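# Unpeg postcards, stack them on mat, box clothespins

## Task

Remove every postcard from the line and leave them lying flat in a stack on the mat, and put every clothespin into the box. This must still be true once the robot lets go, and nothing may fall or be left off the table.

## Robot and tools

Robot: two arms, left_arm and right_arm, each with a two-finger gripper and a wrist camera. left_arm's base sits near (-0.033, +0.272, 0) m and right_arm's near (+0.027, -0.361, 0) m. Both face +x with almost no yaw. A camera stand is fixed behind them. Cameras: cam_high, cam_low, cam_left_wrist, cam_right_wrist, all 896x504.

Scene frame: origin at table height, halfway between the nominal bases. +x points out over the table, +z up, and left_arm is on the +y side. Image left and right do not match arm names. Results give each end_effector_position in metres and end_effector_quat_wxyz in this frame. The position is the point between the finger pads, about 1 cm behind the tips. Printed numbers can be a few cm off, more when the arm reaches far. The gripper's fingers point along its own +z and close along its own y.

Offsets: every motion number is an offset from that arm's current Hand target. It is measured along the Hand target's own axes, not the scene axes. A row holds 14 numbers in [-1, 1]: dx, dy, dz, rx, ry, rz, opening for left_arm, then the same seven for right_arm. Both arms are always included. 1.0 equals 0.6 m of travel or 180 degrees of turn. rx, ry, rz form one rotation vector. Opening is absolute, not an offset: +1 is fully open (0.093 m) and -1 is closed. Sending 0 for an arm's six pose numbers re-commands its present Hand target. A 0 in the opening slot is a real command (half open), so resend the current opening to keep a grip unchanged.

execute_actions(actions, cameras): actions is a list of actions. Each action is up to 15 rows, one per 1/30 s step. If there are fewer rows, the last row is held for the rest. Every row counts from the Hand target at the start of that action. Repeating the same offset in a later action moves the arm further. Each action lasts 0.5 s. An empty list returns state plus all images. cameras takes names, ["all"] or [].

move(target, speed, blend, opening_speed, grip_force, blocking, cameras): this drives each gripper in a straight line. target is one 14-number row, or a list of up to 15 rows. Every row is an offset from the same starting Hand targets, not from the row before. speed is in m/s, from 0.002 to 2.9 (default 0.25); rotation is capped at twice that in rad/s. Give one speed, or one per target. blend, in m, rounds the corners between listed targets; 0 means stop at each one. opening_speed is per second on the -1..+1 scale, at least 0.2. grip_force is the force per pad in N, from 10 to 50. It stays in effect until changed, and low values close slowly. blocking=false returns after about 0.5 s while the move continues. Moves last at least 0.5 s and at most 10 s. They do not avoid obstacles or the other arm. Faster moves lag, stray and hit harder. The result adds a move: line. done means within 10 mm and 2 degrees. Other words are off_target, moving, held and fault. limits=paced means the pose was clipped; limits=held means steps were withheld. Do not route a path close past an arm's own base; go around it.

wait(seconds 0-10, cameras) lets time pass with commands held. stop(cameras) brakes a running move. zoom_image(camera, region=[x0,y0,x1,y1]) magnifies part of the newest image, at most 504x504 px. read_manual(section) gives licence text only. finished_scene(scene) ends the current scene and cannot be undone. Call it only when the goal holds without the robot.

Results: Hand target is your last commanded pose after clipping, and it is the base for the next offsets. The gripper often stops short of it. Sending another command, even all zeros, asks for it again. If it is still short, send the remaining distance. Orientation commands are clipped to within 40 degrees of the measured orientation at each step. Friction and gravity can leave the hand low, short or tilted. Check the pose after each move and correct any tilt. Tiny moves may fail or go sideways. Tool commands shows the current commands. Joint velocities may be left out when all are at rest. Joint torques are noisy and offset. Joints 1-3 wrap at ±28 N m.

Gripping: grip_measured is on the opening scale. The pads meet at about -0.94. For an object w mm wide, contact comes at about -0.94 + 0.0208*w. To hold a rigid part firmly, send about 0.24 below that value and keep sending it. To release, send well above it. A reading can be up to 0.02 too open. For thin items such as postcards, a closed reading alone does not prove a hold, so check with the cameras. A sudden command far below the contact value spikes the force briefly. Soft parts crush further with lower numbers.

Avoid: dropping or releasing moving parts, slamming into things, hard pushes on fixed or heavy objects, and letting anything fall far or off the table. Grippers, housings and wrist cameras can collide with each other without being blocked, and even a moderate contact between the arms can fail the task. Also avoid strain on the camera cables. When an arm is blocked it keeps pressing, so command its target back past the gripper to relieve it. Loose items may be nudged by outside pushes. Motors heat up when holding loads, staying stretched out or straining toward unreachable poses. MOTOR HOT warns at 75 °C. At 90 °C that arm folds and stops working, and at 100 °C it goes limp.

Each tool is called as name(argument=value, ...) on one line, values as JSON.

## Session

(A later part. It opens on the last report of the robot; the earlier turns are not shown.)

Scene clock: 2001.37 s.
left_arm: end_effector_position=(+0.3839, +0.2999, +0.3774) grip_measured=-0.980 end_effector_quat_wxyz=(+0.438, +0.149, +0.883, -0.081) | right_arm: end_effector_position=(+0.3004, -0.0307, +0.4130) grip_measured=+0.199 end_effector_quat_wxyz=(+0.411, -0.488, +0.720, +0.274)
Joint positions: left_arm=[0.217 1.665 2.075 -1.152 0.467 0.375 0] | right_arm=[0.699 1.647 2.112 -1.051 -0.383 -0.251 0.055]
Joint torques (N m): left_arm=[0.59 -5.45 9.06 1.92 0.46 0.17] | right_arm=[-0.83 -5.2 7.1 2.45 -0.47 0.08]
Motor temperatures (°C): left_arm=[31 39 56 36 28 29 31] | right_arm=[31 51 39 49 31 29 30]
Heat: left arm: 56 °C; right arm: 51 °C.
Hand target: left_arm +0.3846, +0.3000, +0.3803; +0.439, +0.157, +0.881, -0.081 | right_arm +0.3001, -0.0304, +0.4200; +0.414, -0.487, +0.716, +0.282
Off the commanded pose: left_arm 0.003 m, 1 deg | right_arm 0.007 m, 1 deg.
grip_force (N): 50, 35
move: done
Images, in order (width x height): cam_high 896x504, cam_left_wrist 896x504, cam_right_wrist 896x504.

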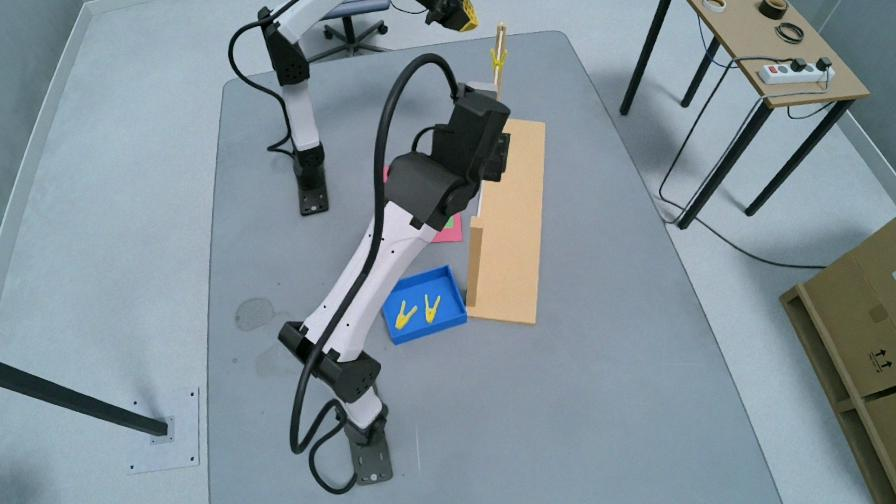

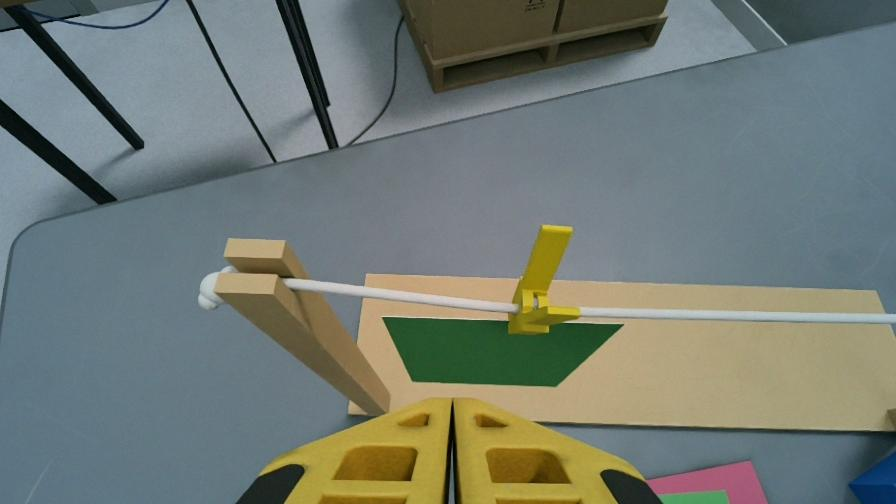

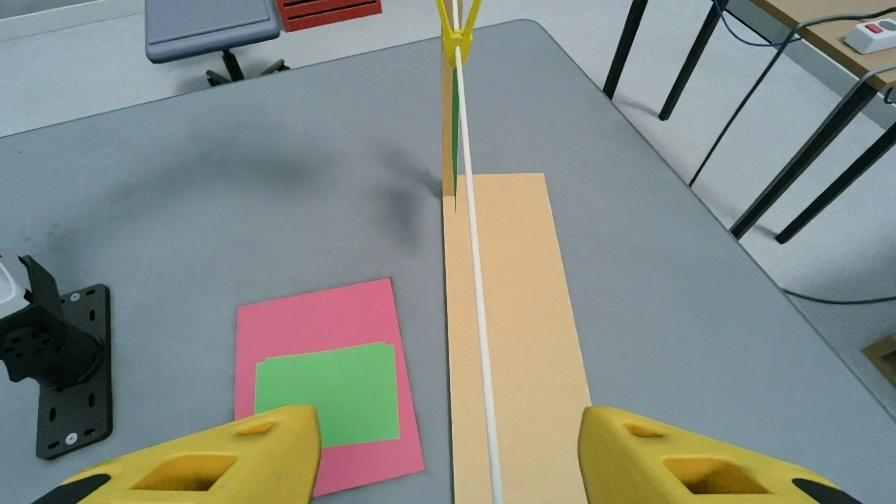

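move(target=[0.021,0.0025,0.09,0,0,0,-1,0,0,0,0,0,0,0.2], speed=0.15, cameras=["cam_left_wrist","cam_low"])

Scene clock: 2042.00 s.
left_arm: end_effector_position=(+0.4161, +0.2885, +0.3408) grip_measured=-0.980 end_effector_quat_wxyz=(+0.441, +0.164, +0.879, -0.081) | right_arm: end_effector_position=(+0.3004, -0.0307, +0.4130) grip_measured=+0.199 end_effector_quat_wxyz=(+0.411, -0.488, +0.720, +0.274)
Joint positions: left_arm=[0.166 1.683 1.914 -0.954 0.443 0.364 0] | right_arm=[0.699 1.647 2.112 -1.051 -0.383 -0.251 0.055]
Joint torques (N m): left_arm=[0.17 -6.53 7.04 2.13 0.16 -0.18] | right_arm=[-0.83 -5.22 7.1 2.45 -0.47 0.08]
Motor temperatures (°C): left_arm=[31 37 58 43 29 29 31] | right_arm=[31 51 39 48 31 29 30]
Heat: left arm: 58 °C; right arm: 51 °C.
Hand target: left_arm +0.4185, +0.2890, +0.3376; +0.439, +0.157, +0.881, -0.081 | right_arm +0.3001, -0.0304, +0.4200; +0.414, -0.487, +0.716, +0.282
Off the commanded pose: left_arm 0.004 m, 1 deg | right_arm 0.007 m, 1 deg.
grip_force (N): 50, 35
move: done
Images, in order (width x height): cam_low 896x504, cam_left_wrist 896x504.

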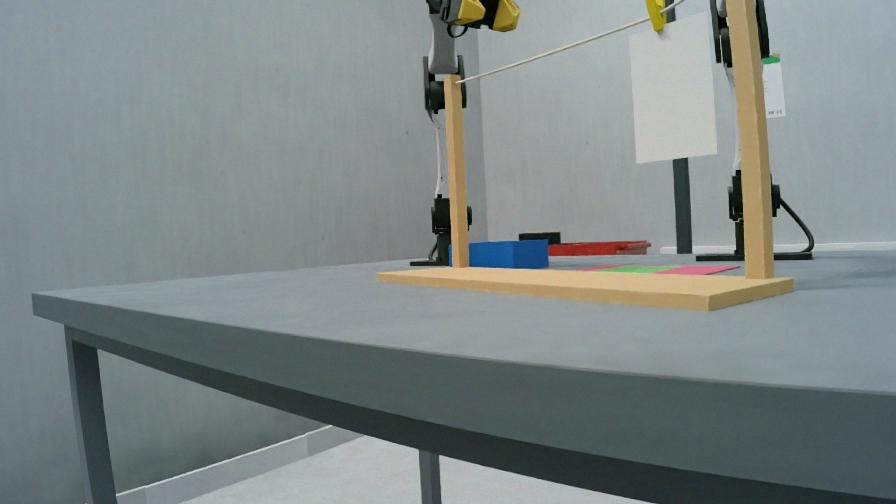

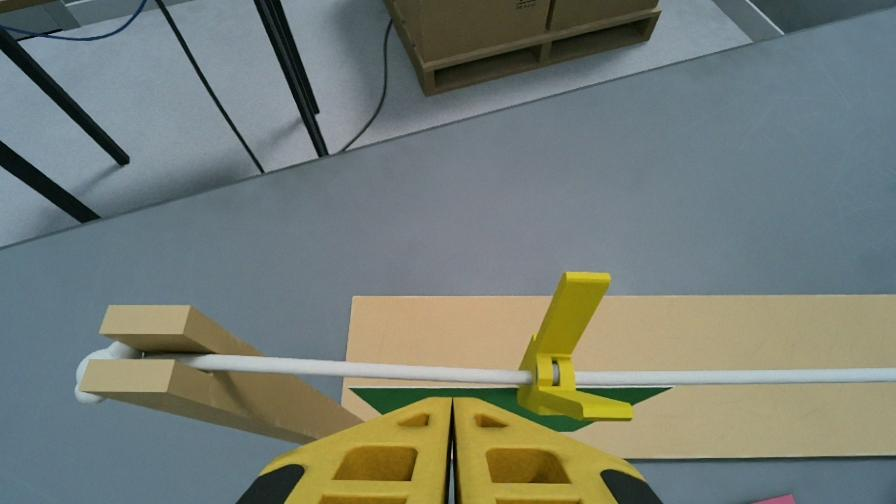

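move(target=[[0,0,0.05,0,0,0,-1,0,0,0,0,0,0,0.2],[0,-0.06,0.05,0,0,0,-1,0,0,0,0,0,0,0.2]], speed=0.08, cameras=["cam_left_wrist","cam_low"])

Scene clock: 2052.47 s.
left_arm: end_effector_position=(+0.4372, +0.2611, +0.3220) grip_measured=-0.980 end_effector_quat_wxyz=(+0.448, +0.151, +0.879, -0.061) | right_arm: end_effector_position=(+0.3004, -0.0307, +0.4130) grip_measured=+0.199 end_effector_quat_wxyz=(+0.411, -0.488, +0.720, +0.274)
Joint positions: left_arm=[0.056 1.682 1.814 -0.803 0.314 0.275 0] | right_arm=[0.699 1.647 2.112 -1.051 -0.383 -0.251 0.055]
Joint torques (N m): left_arm=[-1.21 -8.68 6.54 1.99 0.42 -0.19] | right_arm=[-0.83 -5.2 7.1 2.45 -0.48 0.08]
Motor temperatures (°C): left_arm=[31 38 56 44 29 29 31] | right_arm=[31 50 39 48 31 29 30]
Heat: left arm: 56 °C; right arm: 50 °C.
Hand target: left_arm +0.4284, +0.2467, +0.3198; +0.439, +0.157, +0.881, -0.081 | right_arm +0.3001, -0.0304, +0.4200; +0.414, -0.487, +0.716, +0.282
Off the commanded pose: left_arm 0.017 m, 3 deg | right_arm 0.007 m, 1 deg.
grip_force (N): 50, 35
move: off_target (left_arm)
Images, in order (width x height): cam_low 896x504, cam_left_wrist 896x504.

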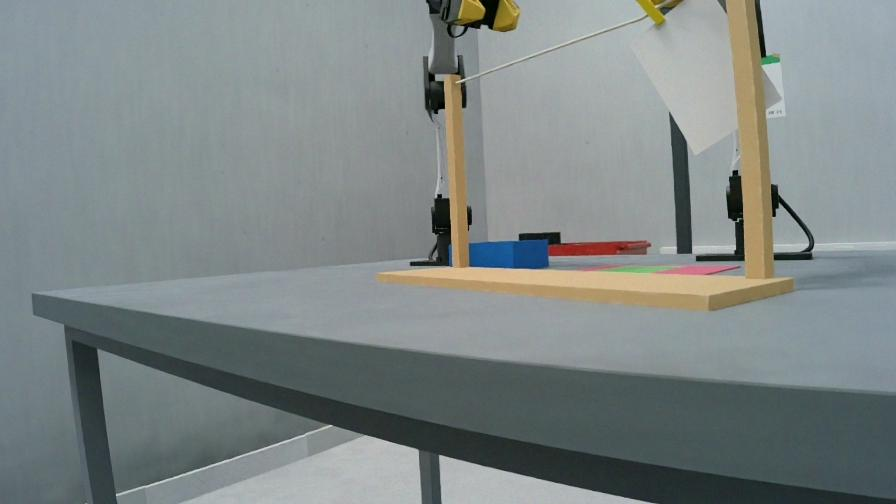

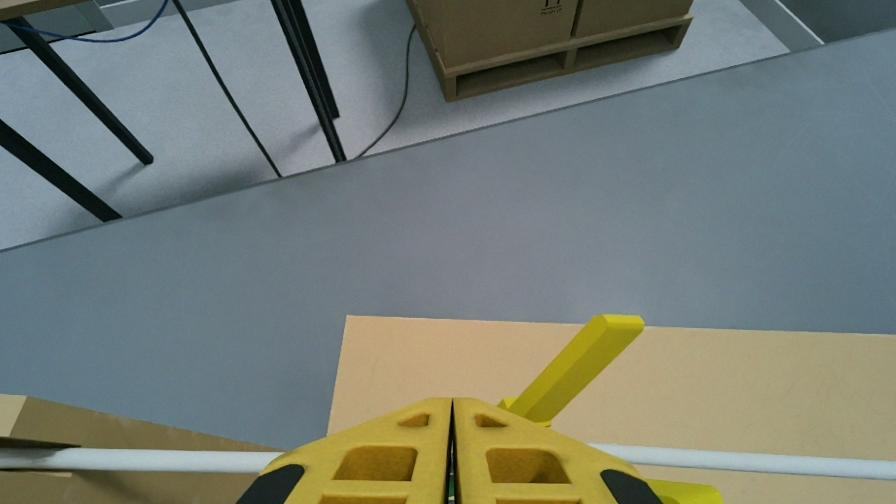

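move(target=[[0,0.055,0,0,0,0,-1,0,0,0,0,0,0,0.2],[0,0.055,-0.1,0,0,0,-1,0,0,0,0,0,0,0.2],[0,-0.002,-0.1,0,0,0,0.1,0,0,0,0,0,0,0.2]], speed=0.12, cameras=["cam_left_wrist","cam_low"])

Scene clock: 2137.90 s.
left_arm: end_effector_position=(+0.3856, +0.2613, +0.3524) grip_measured=+0.098 end_effector_quat_wxyz=(+0.434, +0.164, +0.882, -0.084) | right_arm: end_effector_position=(+0.3004, -0.0307, +0.4130) grip_measured=+0.199 end_effector_quat_wxyz=(+0.411, -0.488, +0.720, +0.274)
Joint positions: left_arm=[0.097 1.582 1.866 -1.004 0.393 0.317 0.05] | right_arm=[0.699 1.647 2.112 -1.051 -0.383 -0.251 0.055]
Joint torques (N m): left_arm=[0.16 -6.94 6.69 2.15 0.22 -0.18] | right_arm=[-0.83 -5.2 7.1 2.45 -0.47 0.08]
Heat: left arm: 52 °C; right arm: 49 °C.
Hand target: left_arm +0.3831, +0.2625, +0.3559; +0.439, +0.157, +0.881, -0.081 | right_arm +0.3001, -0.0304, +0.4200; +0.414, -0.487, +0.716, +0.282
Off the commanded pose: left_arm 0.004 m, 1 deg | right_arm 0.007 m, 1 deg.
grip_force (N): 50, 35
move: done
Images, in order (width x height): cam_low 896x504, cam_left_wrist 896x504.

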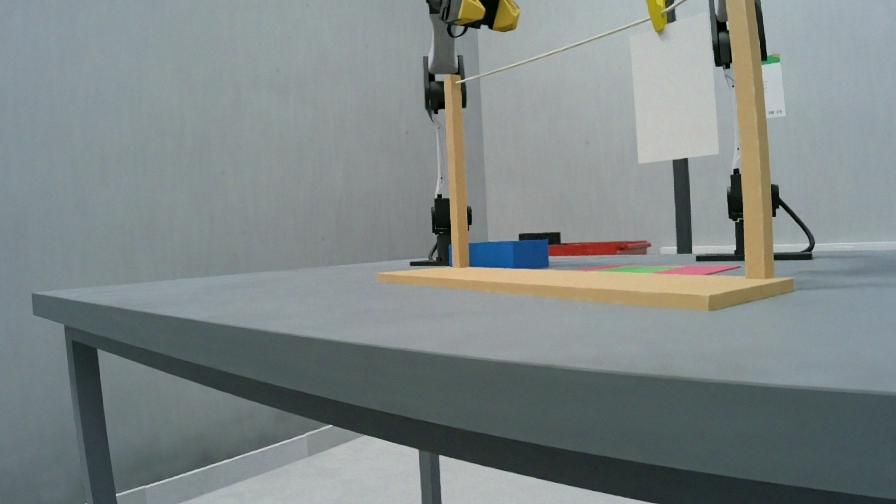

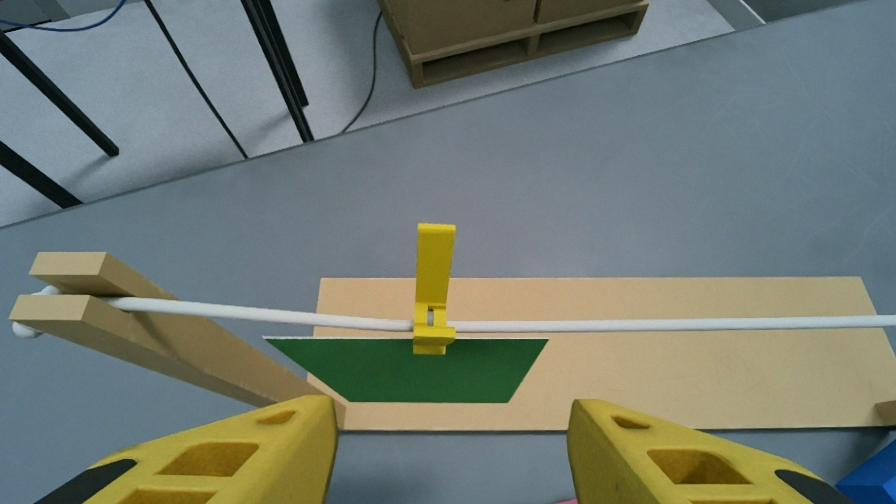

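move(target=[0,0.01,0.06,0,0,0,0.1,0,0,0,0,0,0,0.2], speed=0.1, cameras=["cam_left_wrist"])

Scene clock: 2153.27 s.
left_arm: end_effector_position=(+0.4096, +0.2585, +0.3378) grip_measured=+0.098 end_effector_quat_wxyz=(+0.442, +0.163, +0.879, -0.080) | right_arm: end_effector_position=(+0.3004, -0.0307, +0.4130) grip_measured=+0.199 end_effector_quat_wxyz=(+0.411, -0.488, +0.720, +0.274)
Joint positions: left_arm=[0.077 1.624 1.83 -0.902 0.374 0.3 0.05] | right_arm=[0.699 1.647 2.112 -1.051 -0.383 -0.251 0.055]
Joint torques (N m): left_arm=[-0.05 -6.48 7.1 2.15 0.25 -0.15] | right_arm=[-0.83 -5.2 7.1 2.45 -0.47 0.08]
Motor temperatures (°C): left_arm=[31 43 53 45 29 29 31] | right_arm=[31 49 40 47 31 29 30]
Heat: left arm: 53 °C; right arm: 49 °C.
Hand target: left_arm +0.4121, +0.2581, +0.3342; +0.439, +0.157, +0.881, -0.081 | right_arm +0.3001, -0.0304, +0.4200; +0.414, -0.487, +0.716, +0.282
Off the commanded pose: left_arm 0.004 m, 1 deg | right_arm 0.007 m, 1 deg.
grip_force (N): 50, 35
move: done
Images, in order (width x height): cam_left_wrist 896x504.

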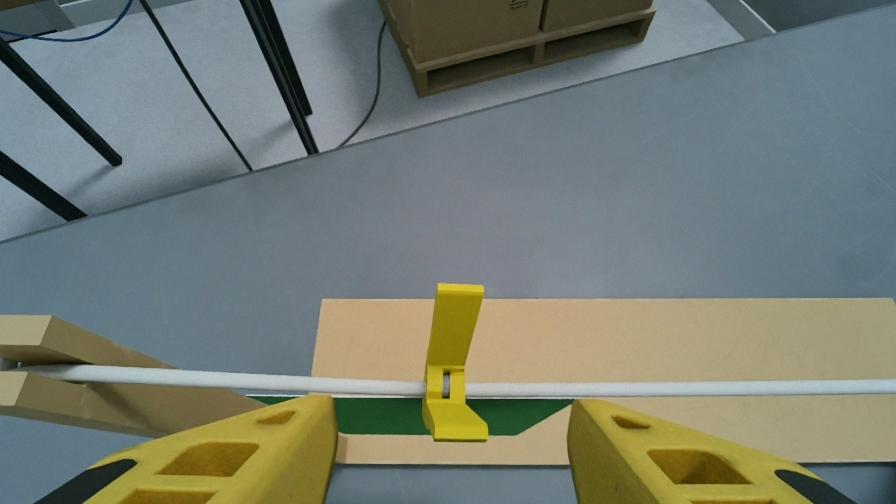

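move(target=[0.002,0,0.062,0,0,0,0.1,0,0,0,0,0,0,0.2], speed=0.08, cameras=["cam_left_wrist","cam_low"])

Scene clock: 2166.93 s.
left_arm: end_effector_position=(+0.4366, +0.2486, +0.3169) grip_measured=+0.098 end_effector_quat_wxyz=(+0.444, +0.164, +0.877, -0.080) | right_arm: end_effector_position=(+0.3004, -0.0307, +0.4130) grip_measured=+0.199 end_effector_quat_wxyz=(+0.411, -0.488, +0.720, +0.274)
Joint positions: left_arm=[0.04 1.685 1.799 -0.797 0.346 0.275 0.05] | right_arm=[0.699 1.647 2.112 -1.051 -0.383 -0.251 0.055]
Joint torques (N m): left_arm=[0.09 -6.68 7.58 2.21 0.17 -0.11] | right_arm=[-0.83 -5.2 7.1 2.46 -0.47 0.08]
Heat: left arm: 52 °C; right arm: 49 °C.
Hand target: left_arm +0.4393, +0.2479, +0.3108; +0.439, +0.157, +0.881, -0.081 | right_arm +0.3001, -0.0304, +0.4200; +0.414, -0.487, +0.716, +0.282
Off the commanded pose: left_arm 0.007 m, 1 deg | right_arm 0.007 m, 1 deg.
grip_force (N): 50, 35
move: done
Images, in order (width x height): cam_low 896x504, cam_left_wrist 896x504.

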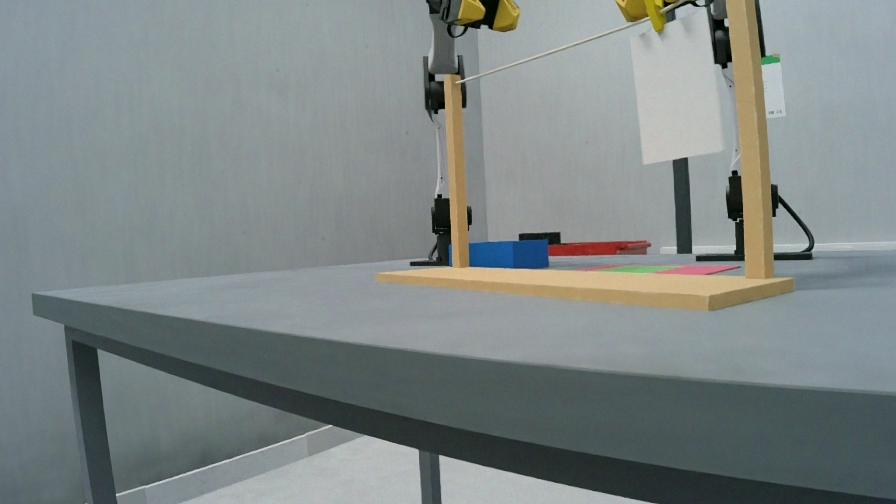

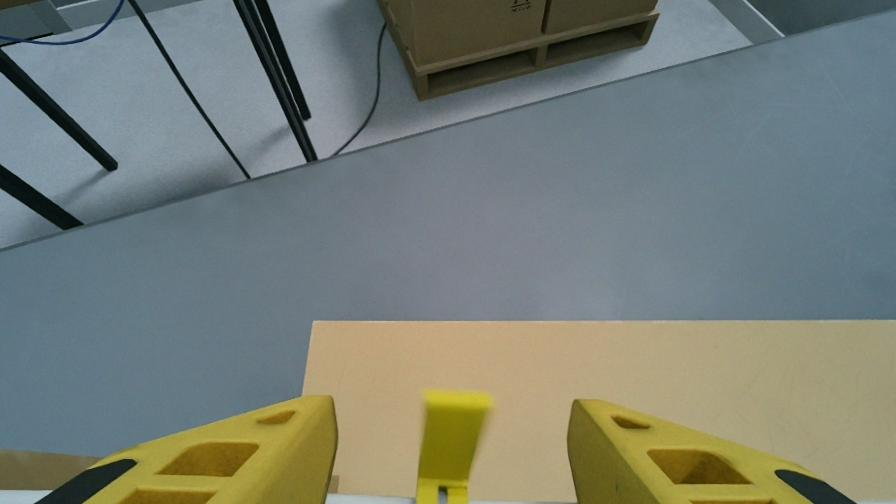

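move(target=[0.009,0,-0.004,0,0,0,0.1,0,0,0,0,0,0,0.2], speed=0.08, grip_force=[30,35], cameras=["cam_left_wrist"])

Scene clock: 2178.03 s.
left_arm: end_effector_position=(+0.4402, +0.2490, +0.3122) grip_measured=+0.098 end_effector_quat_wxyz=(+0.448, +0.164, +0.875, -0.079) | right_arm: end_effector_position=(+0.3004, -0.0307, +0.4130) grip_measured=+0.199 end_effector_quat_wxyz=(+0.411, -0.488, +0.720, +0.274)
Joint positions: left_arm=[0.04 1.685 1.773 -0.761 0.345 0.274 0.05] | right_arm=[0.699 1.647 2.112 -1.051 -0.383 -0.251 0.055]
Joint torques (N m): left_arm=[0.2 -8.62 6.65 1.98 0.19 -0.1] | right_arm=[-0.83 -5.2 7.1 2.45 -0.47 0.08]
Heat: left arm: 53 °C; right arm: 49 °C.
Hand target: left_arm +0.4344, +0.2497, +0.3079; +0.439, +0.157, +0.881, -0.081 | right_arm +0.3001, -0.0304, +0.4200; +0.414, -0.487, +0.716, +0.282
Off the commanded pose: left_arm 0.007 m, 1 deg | right_arm 0.007 m, 1 deg.
grip_force (N): 30, 35
move: done
Images, in order (width x height): cam_left_wrist 896x504.

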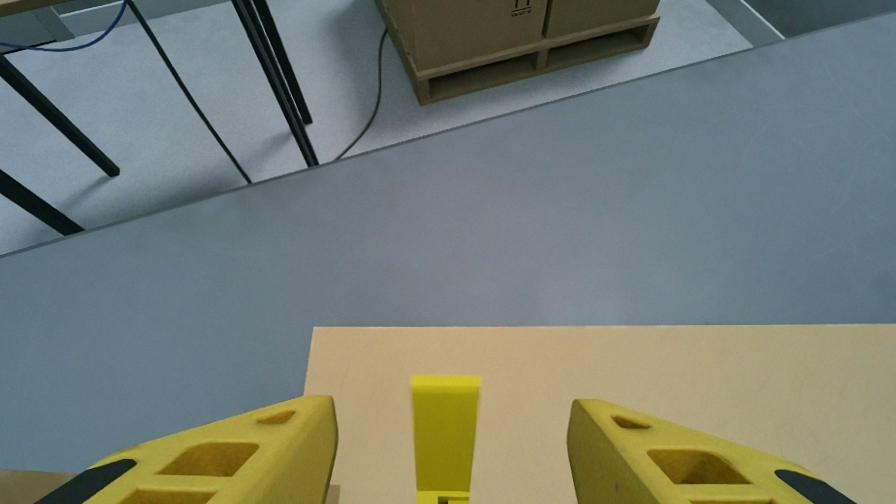

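move(target=[[0.002,-0.005,-0.006,0,0,0,-1,0,0,0,0,0,0,0.2],[0.002,-0.055,-0.006,0,0,0,-1,0,0,0,0,0,0,0.2]], speed=0.06, cameras=["cam_left_wrist","cam_low"])

Scene clock: 2186.97 s.
left_arm: end_effector_position=(+0.4301, +0.2326, +0.3101) grip_measured=-0.808 end_effector_quat_wxyz=(+0.447, +0.153, +0.879, -0.059) | right_arm: end_effector_position=(+0.3004, -0.0307, +0.4130) grip_measured=+0.199 end_effector_quat_wxyz=(+0.411, -0.488, +0.720, +0.274)
Joint positions: left_arm=[-0.028 1.63 1.705 -0.733 0.246 0.227 0.006] | right_arm=[0.699 1.647 2.112 -1.051 -0.383 -0.251 0.055]
Joint torques (N m): left_arm=[-1.21 -8.47 6.72 1.94 0.47 -0.28] | right_arm=[-0.83 -5.2 7.12 2.46 -0.47 0.08]
Heat: left arm: 53 °C; right arm: 49 °C.
Hand target: left_arm +0.4196, +0.2199, +0.3094; +0.439, +0.157, +0.881, -0.081 | right_arm +0.3001, -0.0304, +0.4200; +0.414, -0.487, +0.716, +0.282
Off the commanded pose: left_arm 0.017 m, 3 deg | right_arm 0.007 m, 1 deg.
grip_force (N): 30, 35
move: off_target (left_arm)
Images, in order (width x height): cam_low 896x504, cam_left_wrist 896x504.

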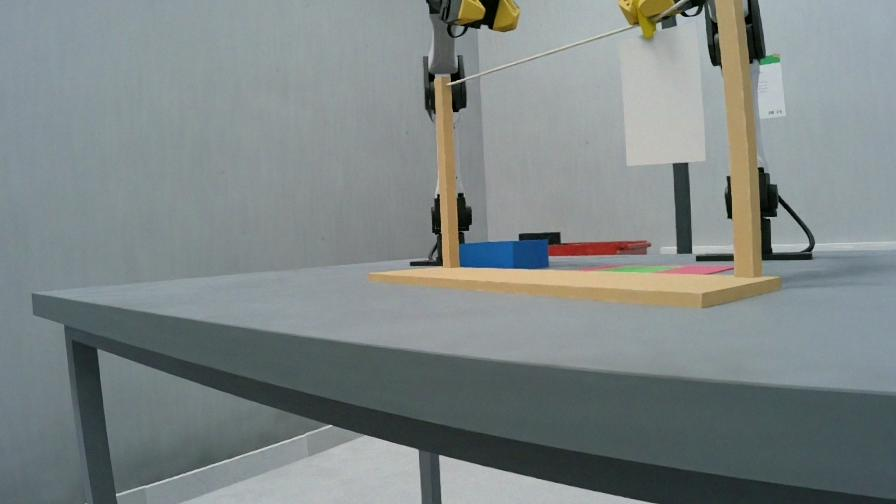

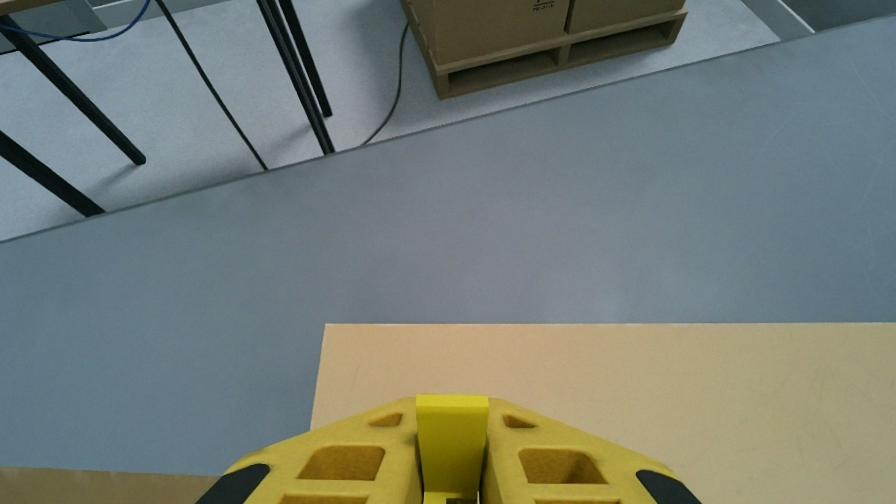

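move(target=[0.0,-0.1,0,0,0,0,-1,0,0,0,0,0,0,0.2], speed=0.08, cameras=["cam_left_wrist","cam_low","cam_high","cam_right_wrist"])

Scene clock: 2219.53 s.
left_arm: end_effector_position=(+0.4074, +0.1751, +0.3103) grip_measured=-0.808 end_effector_quat_wxyz=(+0.444, +0.152, +0.881, -0.061) | right_arm: end_effector_position=(+0.3004, -0.0307, +0.4130) grip_measured=+0.199 end_effector_quat_wxyz=(+0.411, -0.488, +0.720, +0.274)
Joint positions: left_arm=[-0.21 1.564 1.638 -0.72 0.102 0.112 0.006] | right_arm=[0.699 1.647 2.112 -1.051 -0.383 -0.251 0.055]
Joint torques (N m): left_arm=[-1.21 -7.82 7.05 2.18 0.46 -0.27] | right_arm=[-0.83 -5.2 7.12 2.45 -0.47 0.08]
Heat: left arm: 52 °C; right arm: 48 °C.
Hand target: left_arm +0.3988, +0.1637, +0.3097; +0.439, +0.157, +0.881, -0.081 | right_arm +0.3001, -0.0304, +0.4200; +0.414, -0.487, +0.716, +0.282
Off the commanded pose: left_arm 0.014 m, 2 deg | right_arm 0.007 m, 1 deg.
grip_force (N): 30, 35
move: off_target (left_arm)

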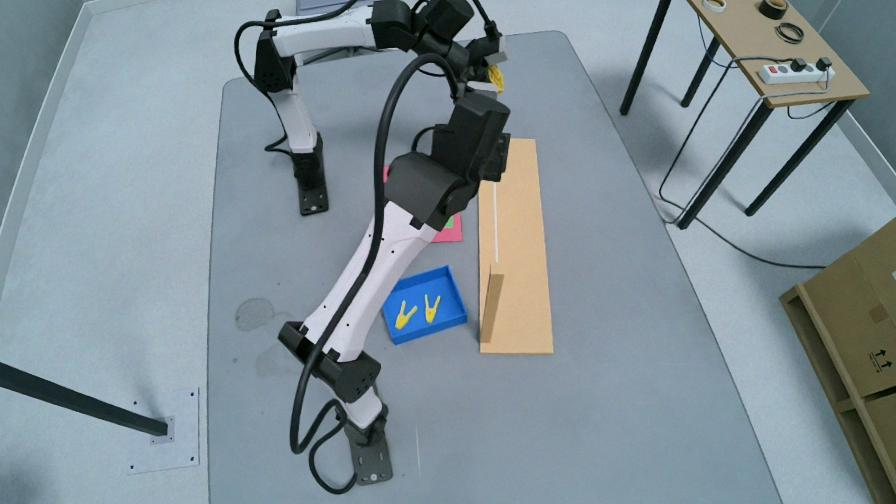

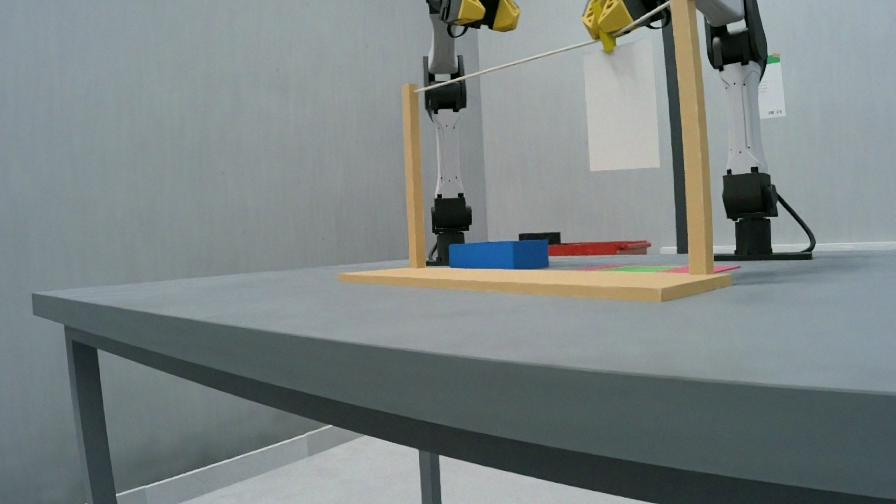

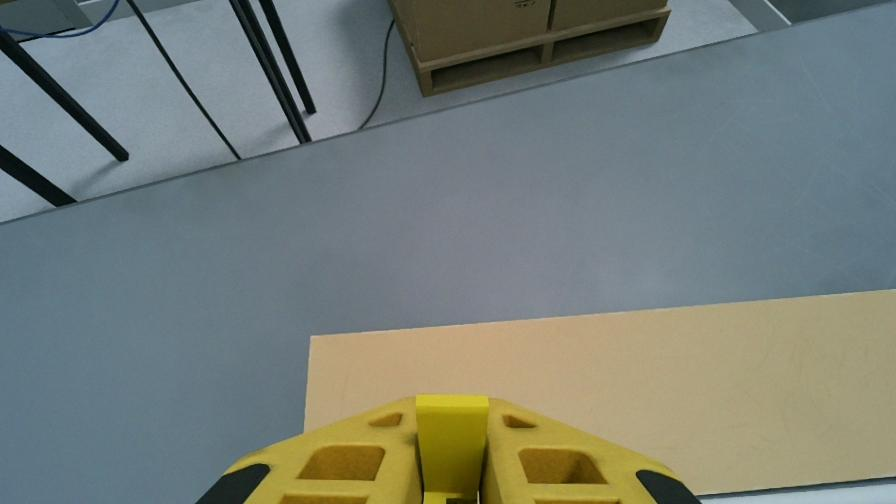

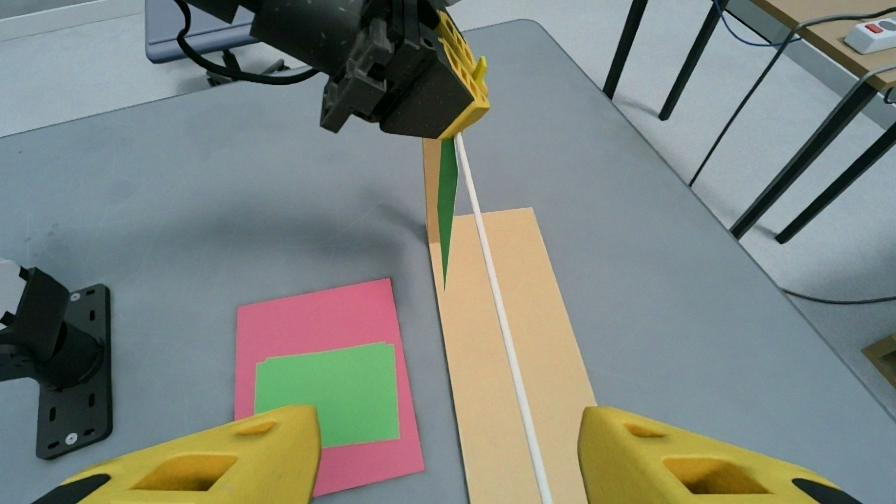

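move(target=[0.0,-0.1,0,0,0,0,-1,0,0,0,0,0,0,0.2], speed=0.08, cameras=["cam_high","cam_right_wrist"])

Scene clock: 2229.13 s.
left_arm: end_effector_position=(+0.3888, +0.1222, +0.3080) grip_measured=-0.808 end_effector_quat_wxyz=(+0.442, +0.147, +0.883, -0.053) | right_arm: end_effector_position=(+0.3004, -0.0307, +0.4130) grip_measured=+0.199 end_effector_quat_wxyz=(+0.411, -0.488, +0.720, +0.274)
Joint positions: left_arm=[-0.397 1.551 1.62 -0.719 -0.065 -0.003 0.006] | right_arm=[0.699 1.647 2.112 -1.051 -0.383 -0.251 0.055]
Joint torques (N m): left_arm=[-1.62 -7.87 6.9 2.11 0.48 -0.24] | right_arm=[-0.83 -5.2 7.1 2.45 -0.47 0.08]
Heat: left arm: 52 °C; right arm: 48 °C.
Hand target: left_arm +0.3779, +0.1075, +0.3097; +0.439, +0.157, +0.881, -0.081 | right_arm +0.3001, -0.0304, +0.4200; +0.414, -0.487, +0.716, +0.282
Off the commanded pose: left_arm 0.018 m, 3 deg | right_arm 0.007 m, 1 deg.
grip_force (N): 30, 35
move: off_target (left_arm)
Images, in order (width x height): cam_high 896x504, cam_right_wrist 896x504.

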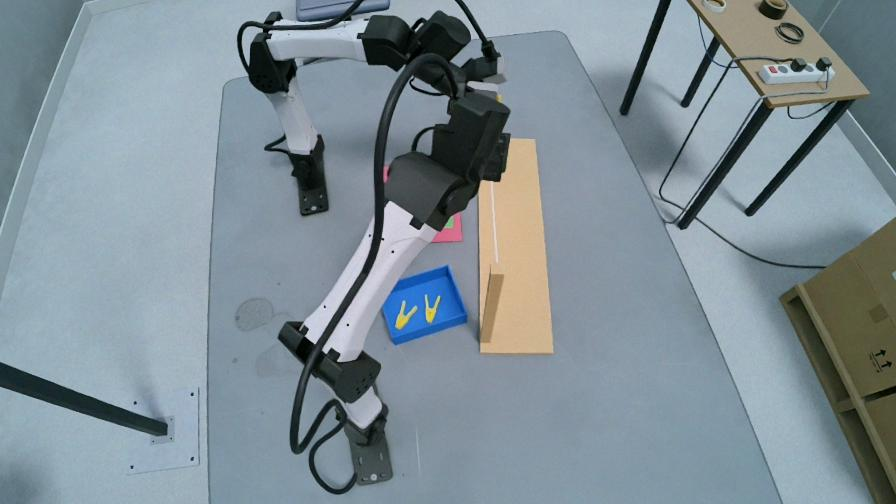

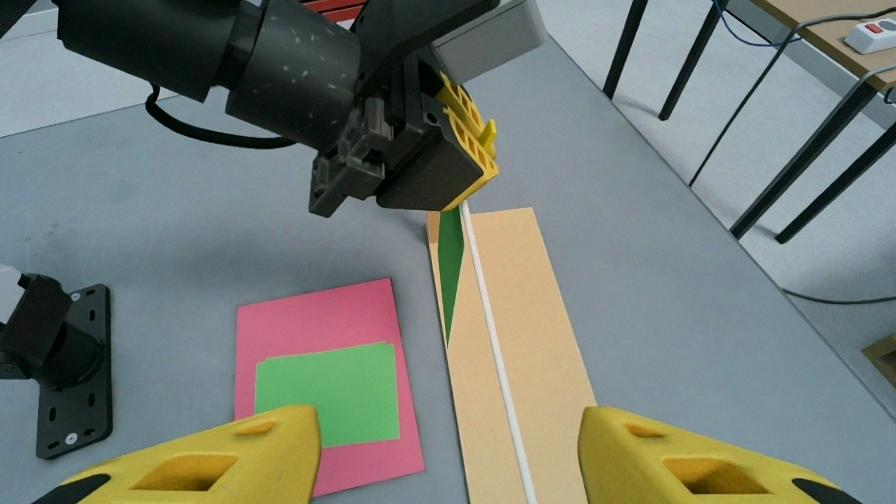

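move(target=[[0,0.02,0,0,0,0,-1,0,0,0,0,0,0,0.2],[0,0.02,0,0,0,0,0.1,0,0,0,0,0,0,0.2],[-0.01,0.02,-0.14,0,0,0,0.1,0,0,0,0,0,0,0.2]], speed=0.12, opening_speed=1.0, cameras=["cam_left_wrist","cam_right_wrist","cam_low"])

Scene clock: 2254.57 s.
left_arm: end_effector_position=(+0.3261, +0.1411, +0.3561) grip_measured=+0.098 end_effector_quat_wxyz=(+0.433, +0.154, +0.885, -0.077) | right_arm: end_effector_position=(+0.3004, -0.0307, +0.4130) grip_measured=+0.199 end_effector_quat_wxyz=(+0.411, -0.488, +0.720, +0.274)
Joint positions: left_arm=[-0.382 1.402 1.709 -0.968 -0.002 -0.004 0.05] | right_arm=[0.699 1.647 2.112 -1.051 -0.383 -0.251 0.055]
Joint torques (N m): left_arm=[0.31 -5.14 9.13 2.09 0.2 0.04] | right_arm=[-0.83 -5.22 7.1 2.45 -0.47 0.08]
Heat: left arm: 53 °C; right arm: 48 °C.
Hand target: left_arm +0.3226, +0.1410, +0.3651; +0.439, +0.157, +0.881, -0.081 | right_arm +0.3001, -0.0304, +0.4200; +0.414, -0.487, +0.716, +0.282
Off the commanded pose: left_arm 0.010 m, 1 deg | right_arm 0.007 m, 1 deg.
grip_force (N): 30, 35
move: done
Images, in order (width x height): cam_low 896x504, cam_left_wrist 896x504, cam_right_wrist 896x504.

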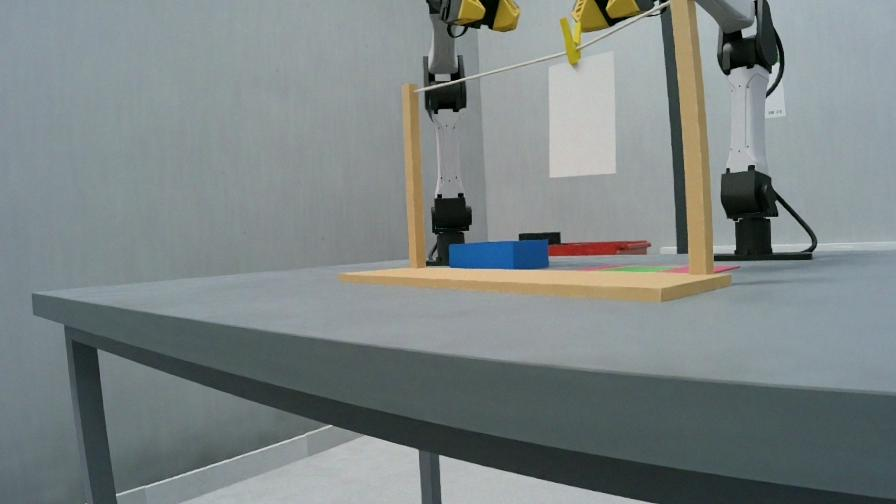

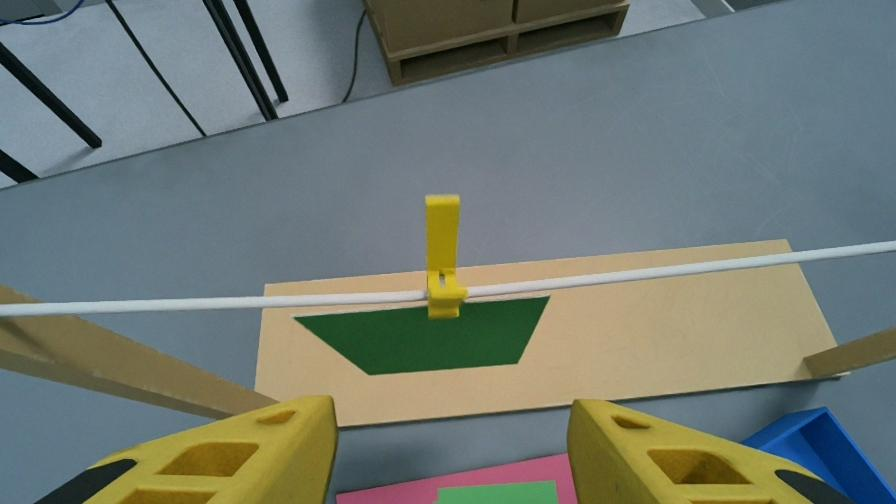

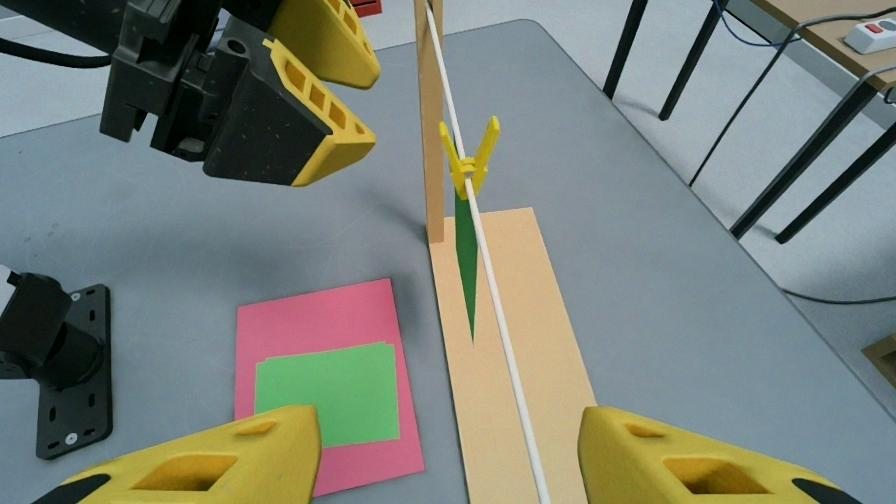

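move(target=[0.2258,0.1367,-0.0188,0.1965,-0.2693,-0.487,1,-0.0448,-0.045,0.1612,-0.0438,0,-0.0253,0.2], speed=0.2, grip_force=[50,50], cameras=["cam_left_wrist","cam_right_wrist"])

Scene clock: 2291.93 s.
left_arm: end_effector_position=(+0.2664, +0.2487, +0.2669) grip_measured=+1.000 end_effector_quat_wxyz=(-0.494, +0.393, -0.454, +0.629) | right_arm: end_effector_position=(+0.3612, +0.0505, +0.3912) grip_measured=+0.199 end_effector_quat_wxyz=(+0.395, -0.535, +0.680, +0.311)
Joint positions: left_arm=[0.021 0.839 0.144 0.985 0.235 -1.688 0.093] | right_arm=[0.699 2.216 2.843 -1.232 -0.513 -0.327 0.055]
Joint torques (N m): left_arm=[-0.12 -0.42 7.06 2.4 -0.11 -0.12] | right_arm=[-0.8 -8.69 6.23 2.37 -0.53 -0.09]
Motor temperatures (°C): left_arm=[31 40 56 51 29 29 31] | right_arm=[31 48 40 47 31 29 30]
Heat: left arm: 56 °C; right arm: 48 °C.
Hand target: left_arm +0.2661, +0.2490, +0.2632; +0.490, -0.400, +0.450, -0.630 | right_arm +0.3609, +0.0501, +0.3949; +0.390, -0.542, +0.675, +0.314
Off the commanded pose: left_arm 0.004 m, 1 deg | right_arm 0.004 m, 1 deg.
elbow stopped short (right arm): the move would have taken joint 3 (elbow) straighter than the controller allows.
move: done
Images, in order (width x height): cam_left_wrist 896x504, cam_right_wrist 896x504.

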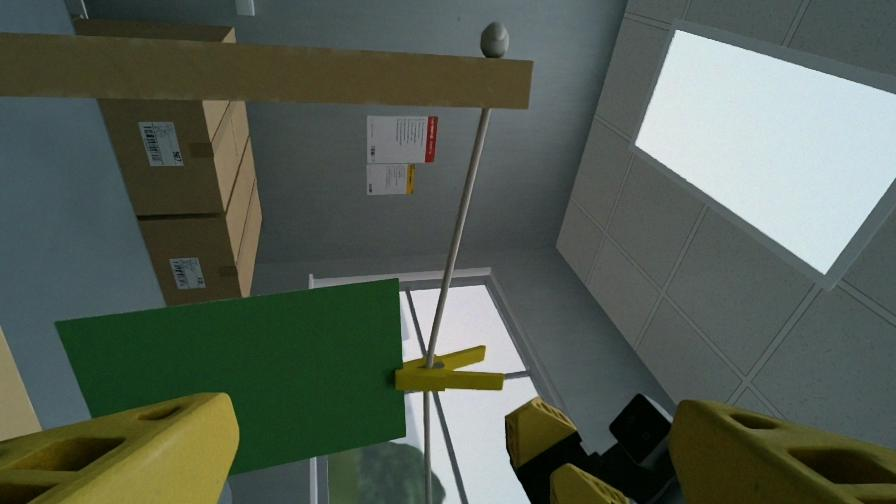

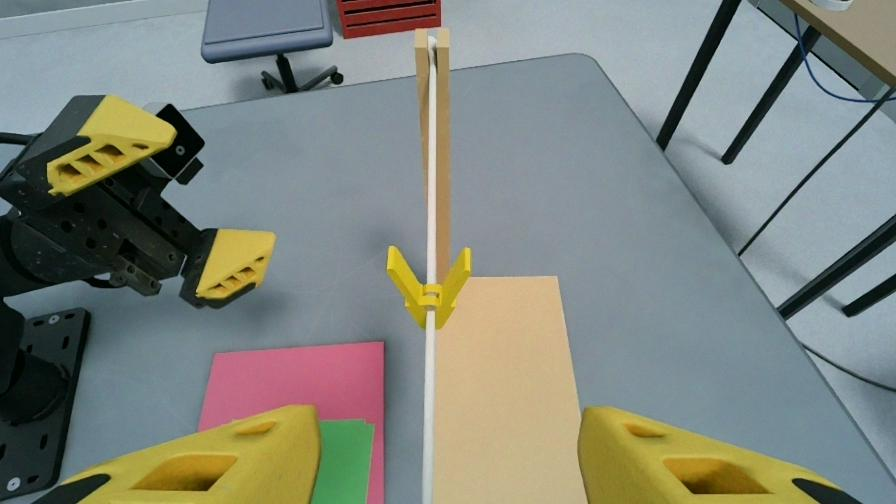

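move(target=[0,0,0,0,0,0,1,0.008,0.0125,0.125,0,0,0,0.2], speed=0.15, cameras=["cam_right_wrist"])

Scene clock: 2318.43 s.
left_arm: end_effector_position=(+0.2664, +0.2487, +0.2671) grip_measured=+1.000 end_effector_quat_wxyz=(-0.494, +0.393, -0.454, +0.629) | right_arm: end_effector_position=(+0.3654, +0.1124, +0.3399) grip_measured=+0.199 end_effector_quat_wxyz=(+0.377, -0.543, +0.680, +0.316)
Joint positions: left_arm=[0.021 0.839 0.144 0.985 0.235 -1.688 0.093] | right_arm=[0.787 2.351 2.843 -1.106 -0.464 -0.283 0.055]
Joint torques (N m): left_arm=[-0.13 -0.27 6.86 2.42 -0.04 -0.12] | right_arm=[-0.2 -10.97 6.74 2.63 -0.18 0.07]
Motor temperatures (°C): left_arm=[31 37 55 53 29 29 31] | right_arm=[31 51 40 46 31 29 30]
Heat: left arm: 55 °C; right arm: 51 °C.
Hand target: left_arm +0.2662, +0.2490, +0.2632; +0.490, -0.400, +0.450, -0.630 | right_arm +0.3671, +0.1129, +0.3534; +0.390, -0.542, +0.675, +0.314
Off the commanded pose: left_arm 0.004 m, 1 deg | right_arm 0.013 m, 2 deg.
elbow stopped short (right arm): the move would have taken joint 3 (elbow) straighter than the controller allows.
move: off_target (right_arm)
Images, in order (width x height): cam_right_wrist 896x504.

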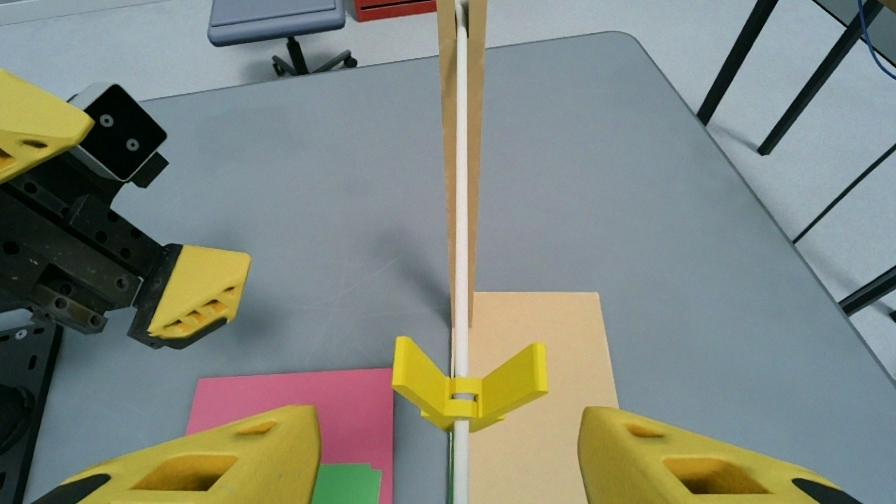

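move(target=[0,0,0,0,0,0,1,0,-0.0063,0.03,0,0,0,0.2], speed=0.1, cameras=["cam_right_wrist"])

Scene clock: 2339.37 s.
left_arm: end_effector_position=(+0.2664, +0.2487, +0.2671) grip_measured=+1.000 end_effector_quat_wxyz=(-0.494, +0.393, -0.454, +0.629) | right_arm: end_effector_position=(+0.3734, +0.1234, +0.3360) grip_measured=+0.199 end_effector_quat_wxyz=(+0.390, -0.537, +0.677, +0.318)
Joint positions: left_arm=[0.021 0.839 0.144 0.985 0.235 -1.688 0.093] | right_arm=[0.792 2.377 2.843 -1.047 -0.453 -0.267 0.055]
Joint torques (N m): left_arm=[-0.27 -0.18 6.9 2.4 -0.04 -0.05] | right_arm=[0.29 -10.43 6.86 2.68 -0.17 0.07]
Motor temperatures (°C): left_arm=[31 36 54 53 29 29 31] | right_arm=[31 56 41 47 31 29 30]
Heat: left arm: 54 °C; right arm: 56 °C.
Hand target: left_arm +0.2662, +0.2490, +0.2632; +0.490, -0.400, +0.450, -0.630 | right_arm +0.3742, +0.1274, +0.3442; +0.390, -0.542, +0.675, +0.314
Off the commanded pose: left_arm 0.004 m, 1 deg | right_arm 0.009 m, 1 deg.
elbow stopped short (right arm): the move would have taken joint 3 (elbow) straighter than the controller allows.
move: done
Images, in order (width x height): cam_right_wrist 896x504.

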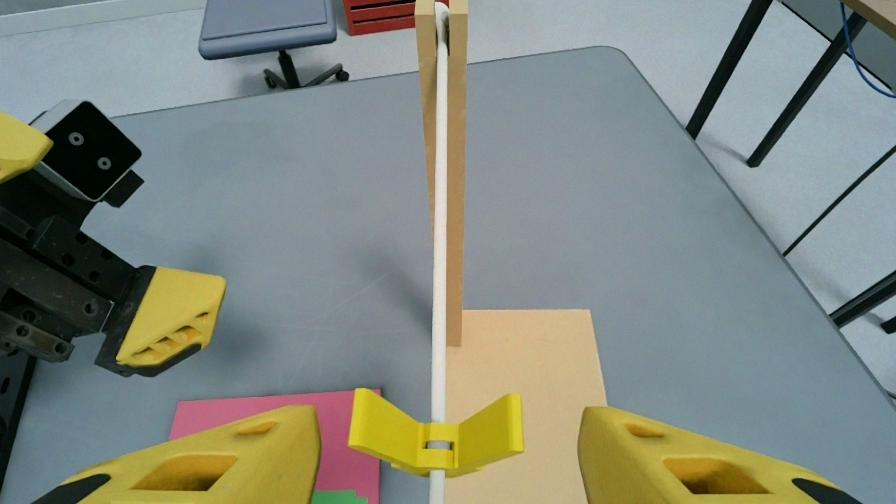

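move(target=[[0,0,0,0,0,0,1,0,0.0045,0.005,0,0,0,0.2],[0,0,0,0,0,0,1,0,0.0045,0.005,0,0,0,-0.16]], speed=0.1, opening_speed=0.6, cameras=["cam_right_wrist"])

Scene clock: 2345.93 s.
left_arm: end_effector_position=(+0.2664, +0.2487, +0.2671) grip_measured=+1.000 end_effector_quat_wxyz=(-0.494, +0.393, -0.454, +0.629) | right_arm: end_effector_position=(+0.3710, +0.1260, +0.3365) grip_measured=-0.159 end_effector_quat_wxyz=(+0.391, -0.537, +0.676, +0.318)
Joint positions: left_arm=[0.021 0.839 0.144 0.985 0.235 -1.688 0.093] | right_arm=[0.8 2.377 2.843 -1.043 -0.446 -0.263 0.038]
Joint torques (N m): left_arm=[-0.16 -0.05 7.06 2.34 0.02 -0.09] | right_arm=[0.29 -10.15 6.86 2.69 -0.16 0.07]
Motor temperatures (°C): left_arm=[31 36 54 54 29 29 31] | right_arm=[31 56 41 47 31 29 30]
Heat: left arm: 54 °C; right arm: 56 °C.
Hand target: left_arm +0.2662, +0.2490, +0.2632; +0.490, -0.400, +0.450, -0.630 | right_arm +0.3721, +0.1305, +0.3427; +0.390, -0.542, +0.675, +0.314
Off the commanded pose: left_arm 0.004 m, 1 deg | right_arm 0.008 m, 1 deg.
elbow stopped short (right arm): the move would have taken joint 3 (elbow) straighter than the controller allows.
move: done
Images, in order (width x height): cam_right_wrist 896x504.

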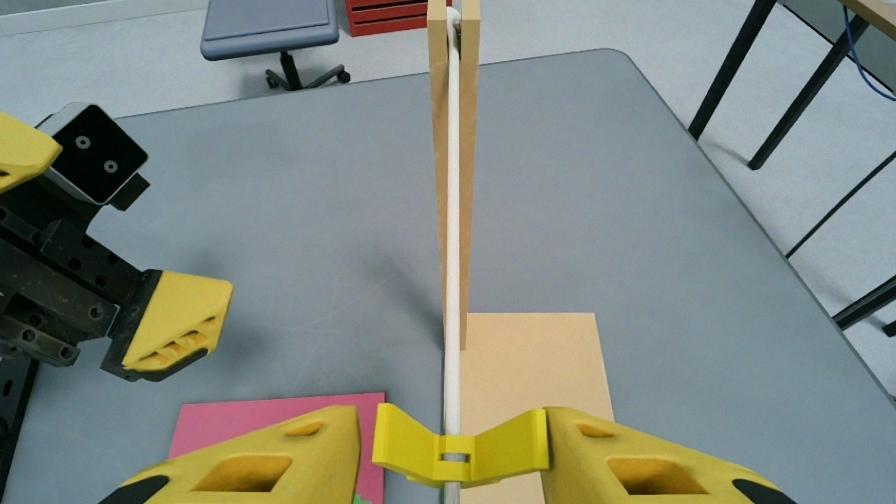

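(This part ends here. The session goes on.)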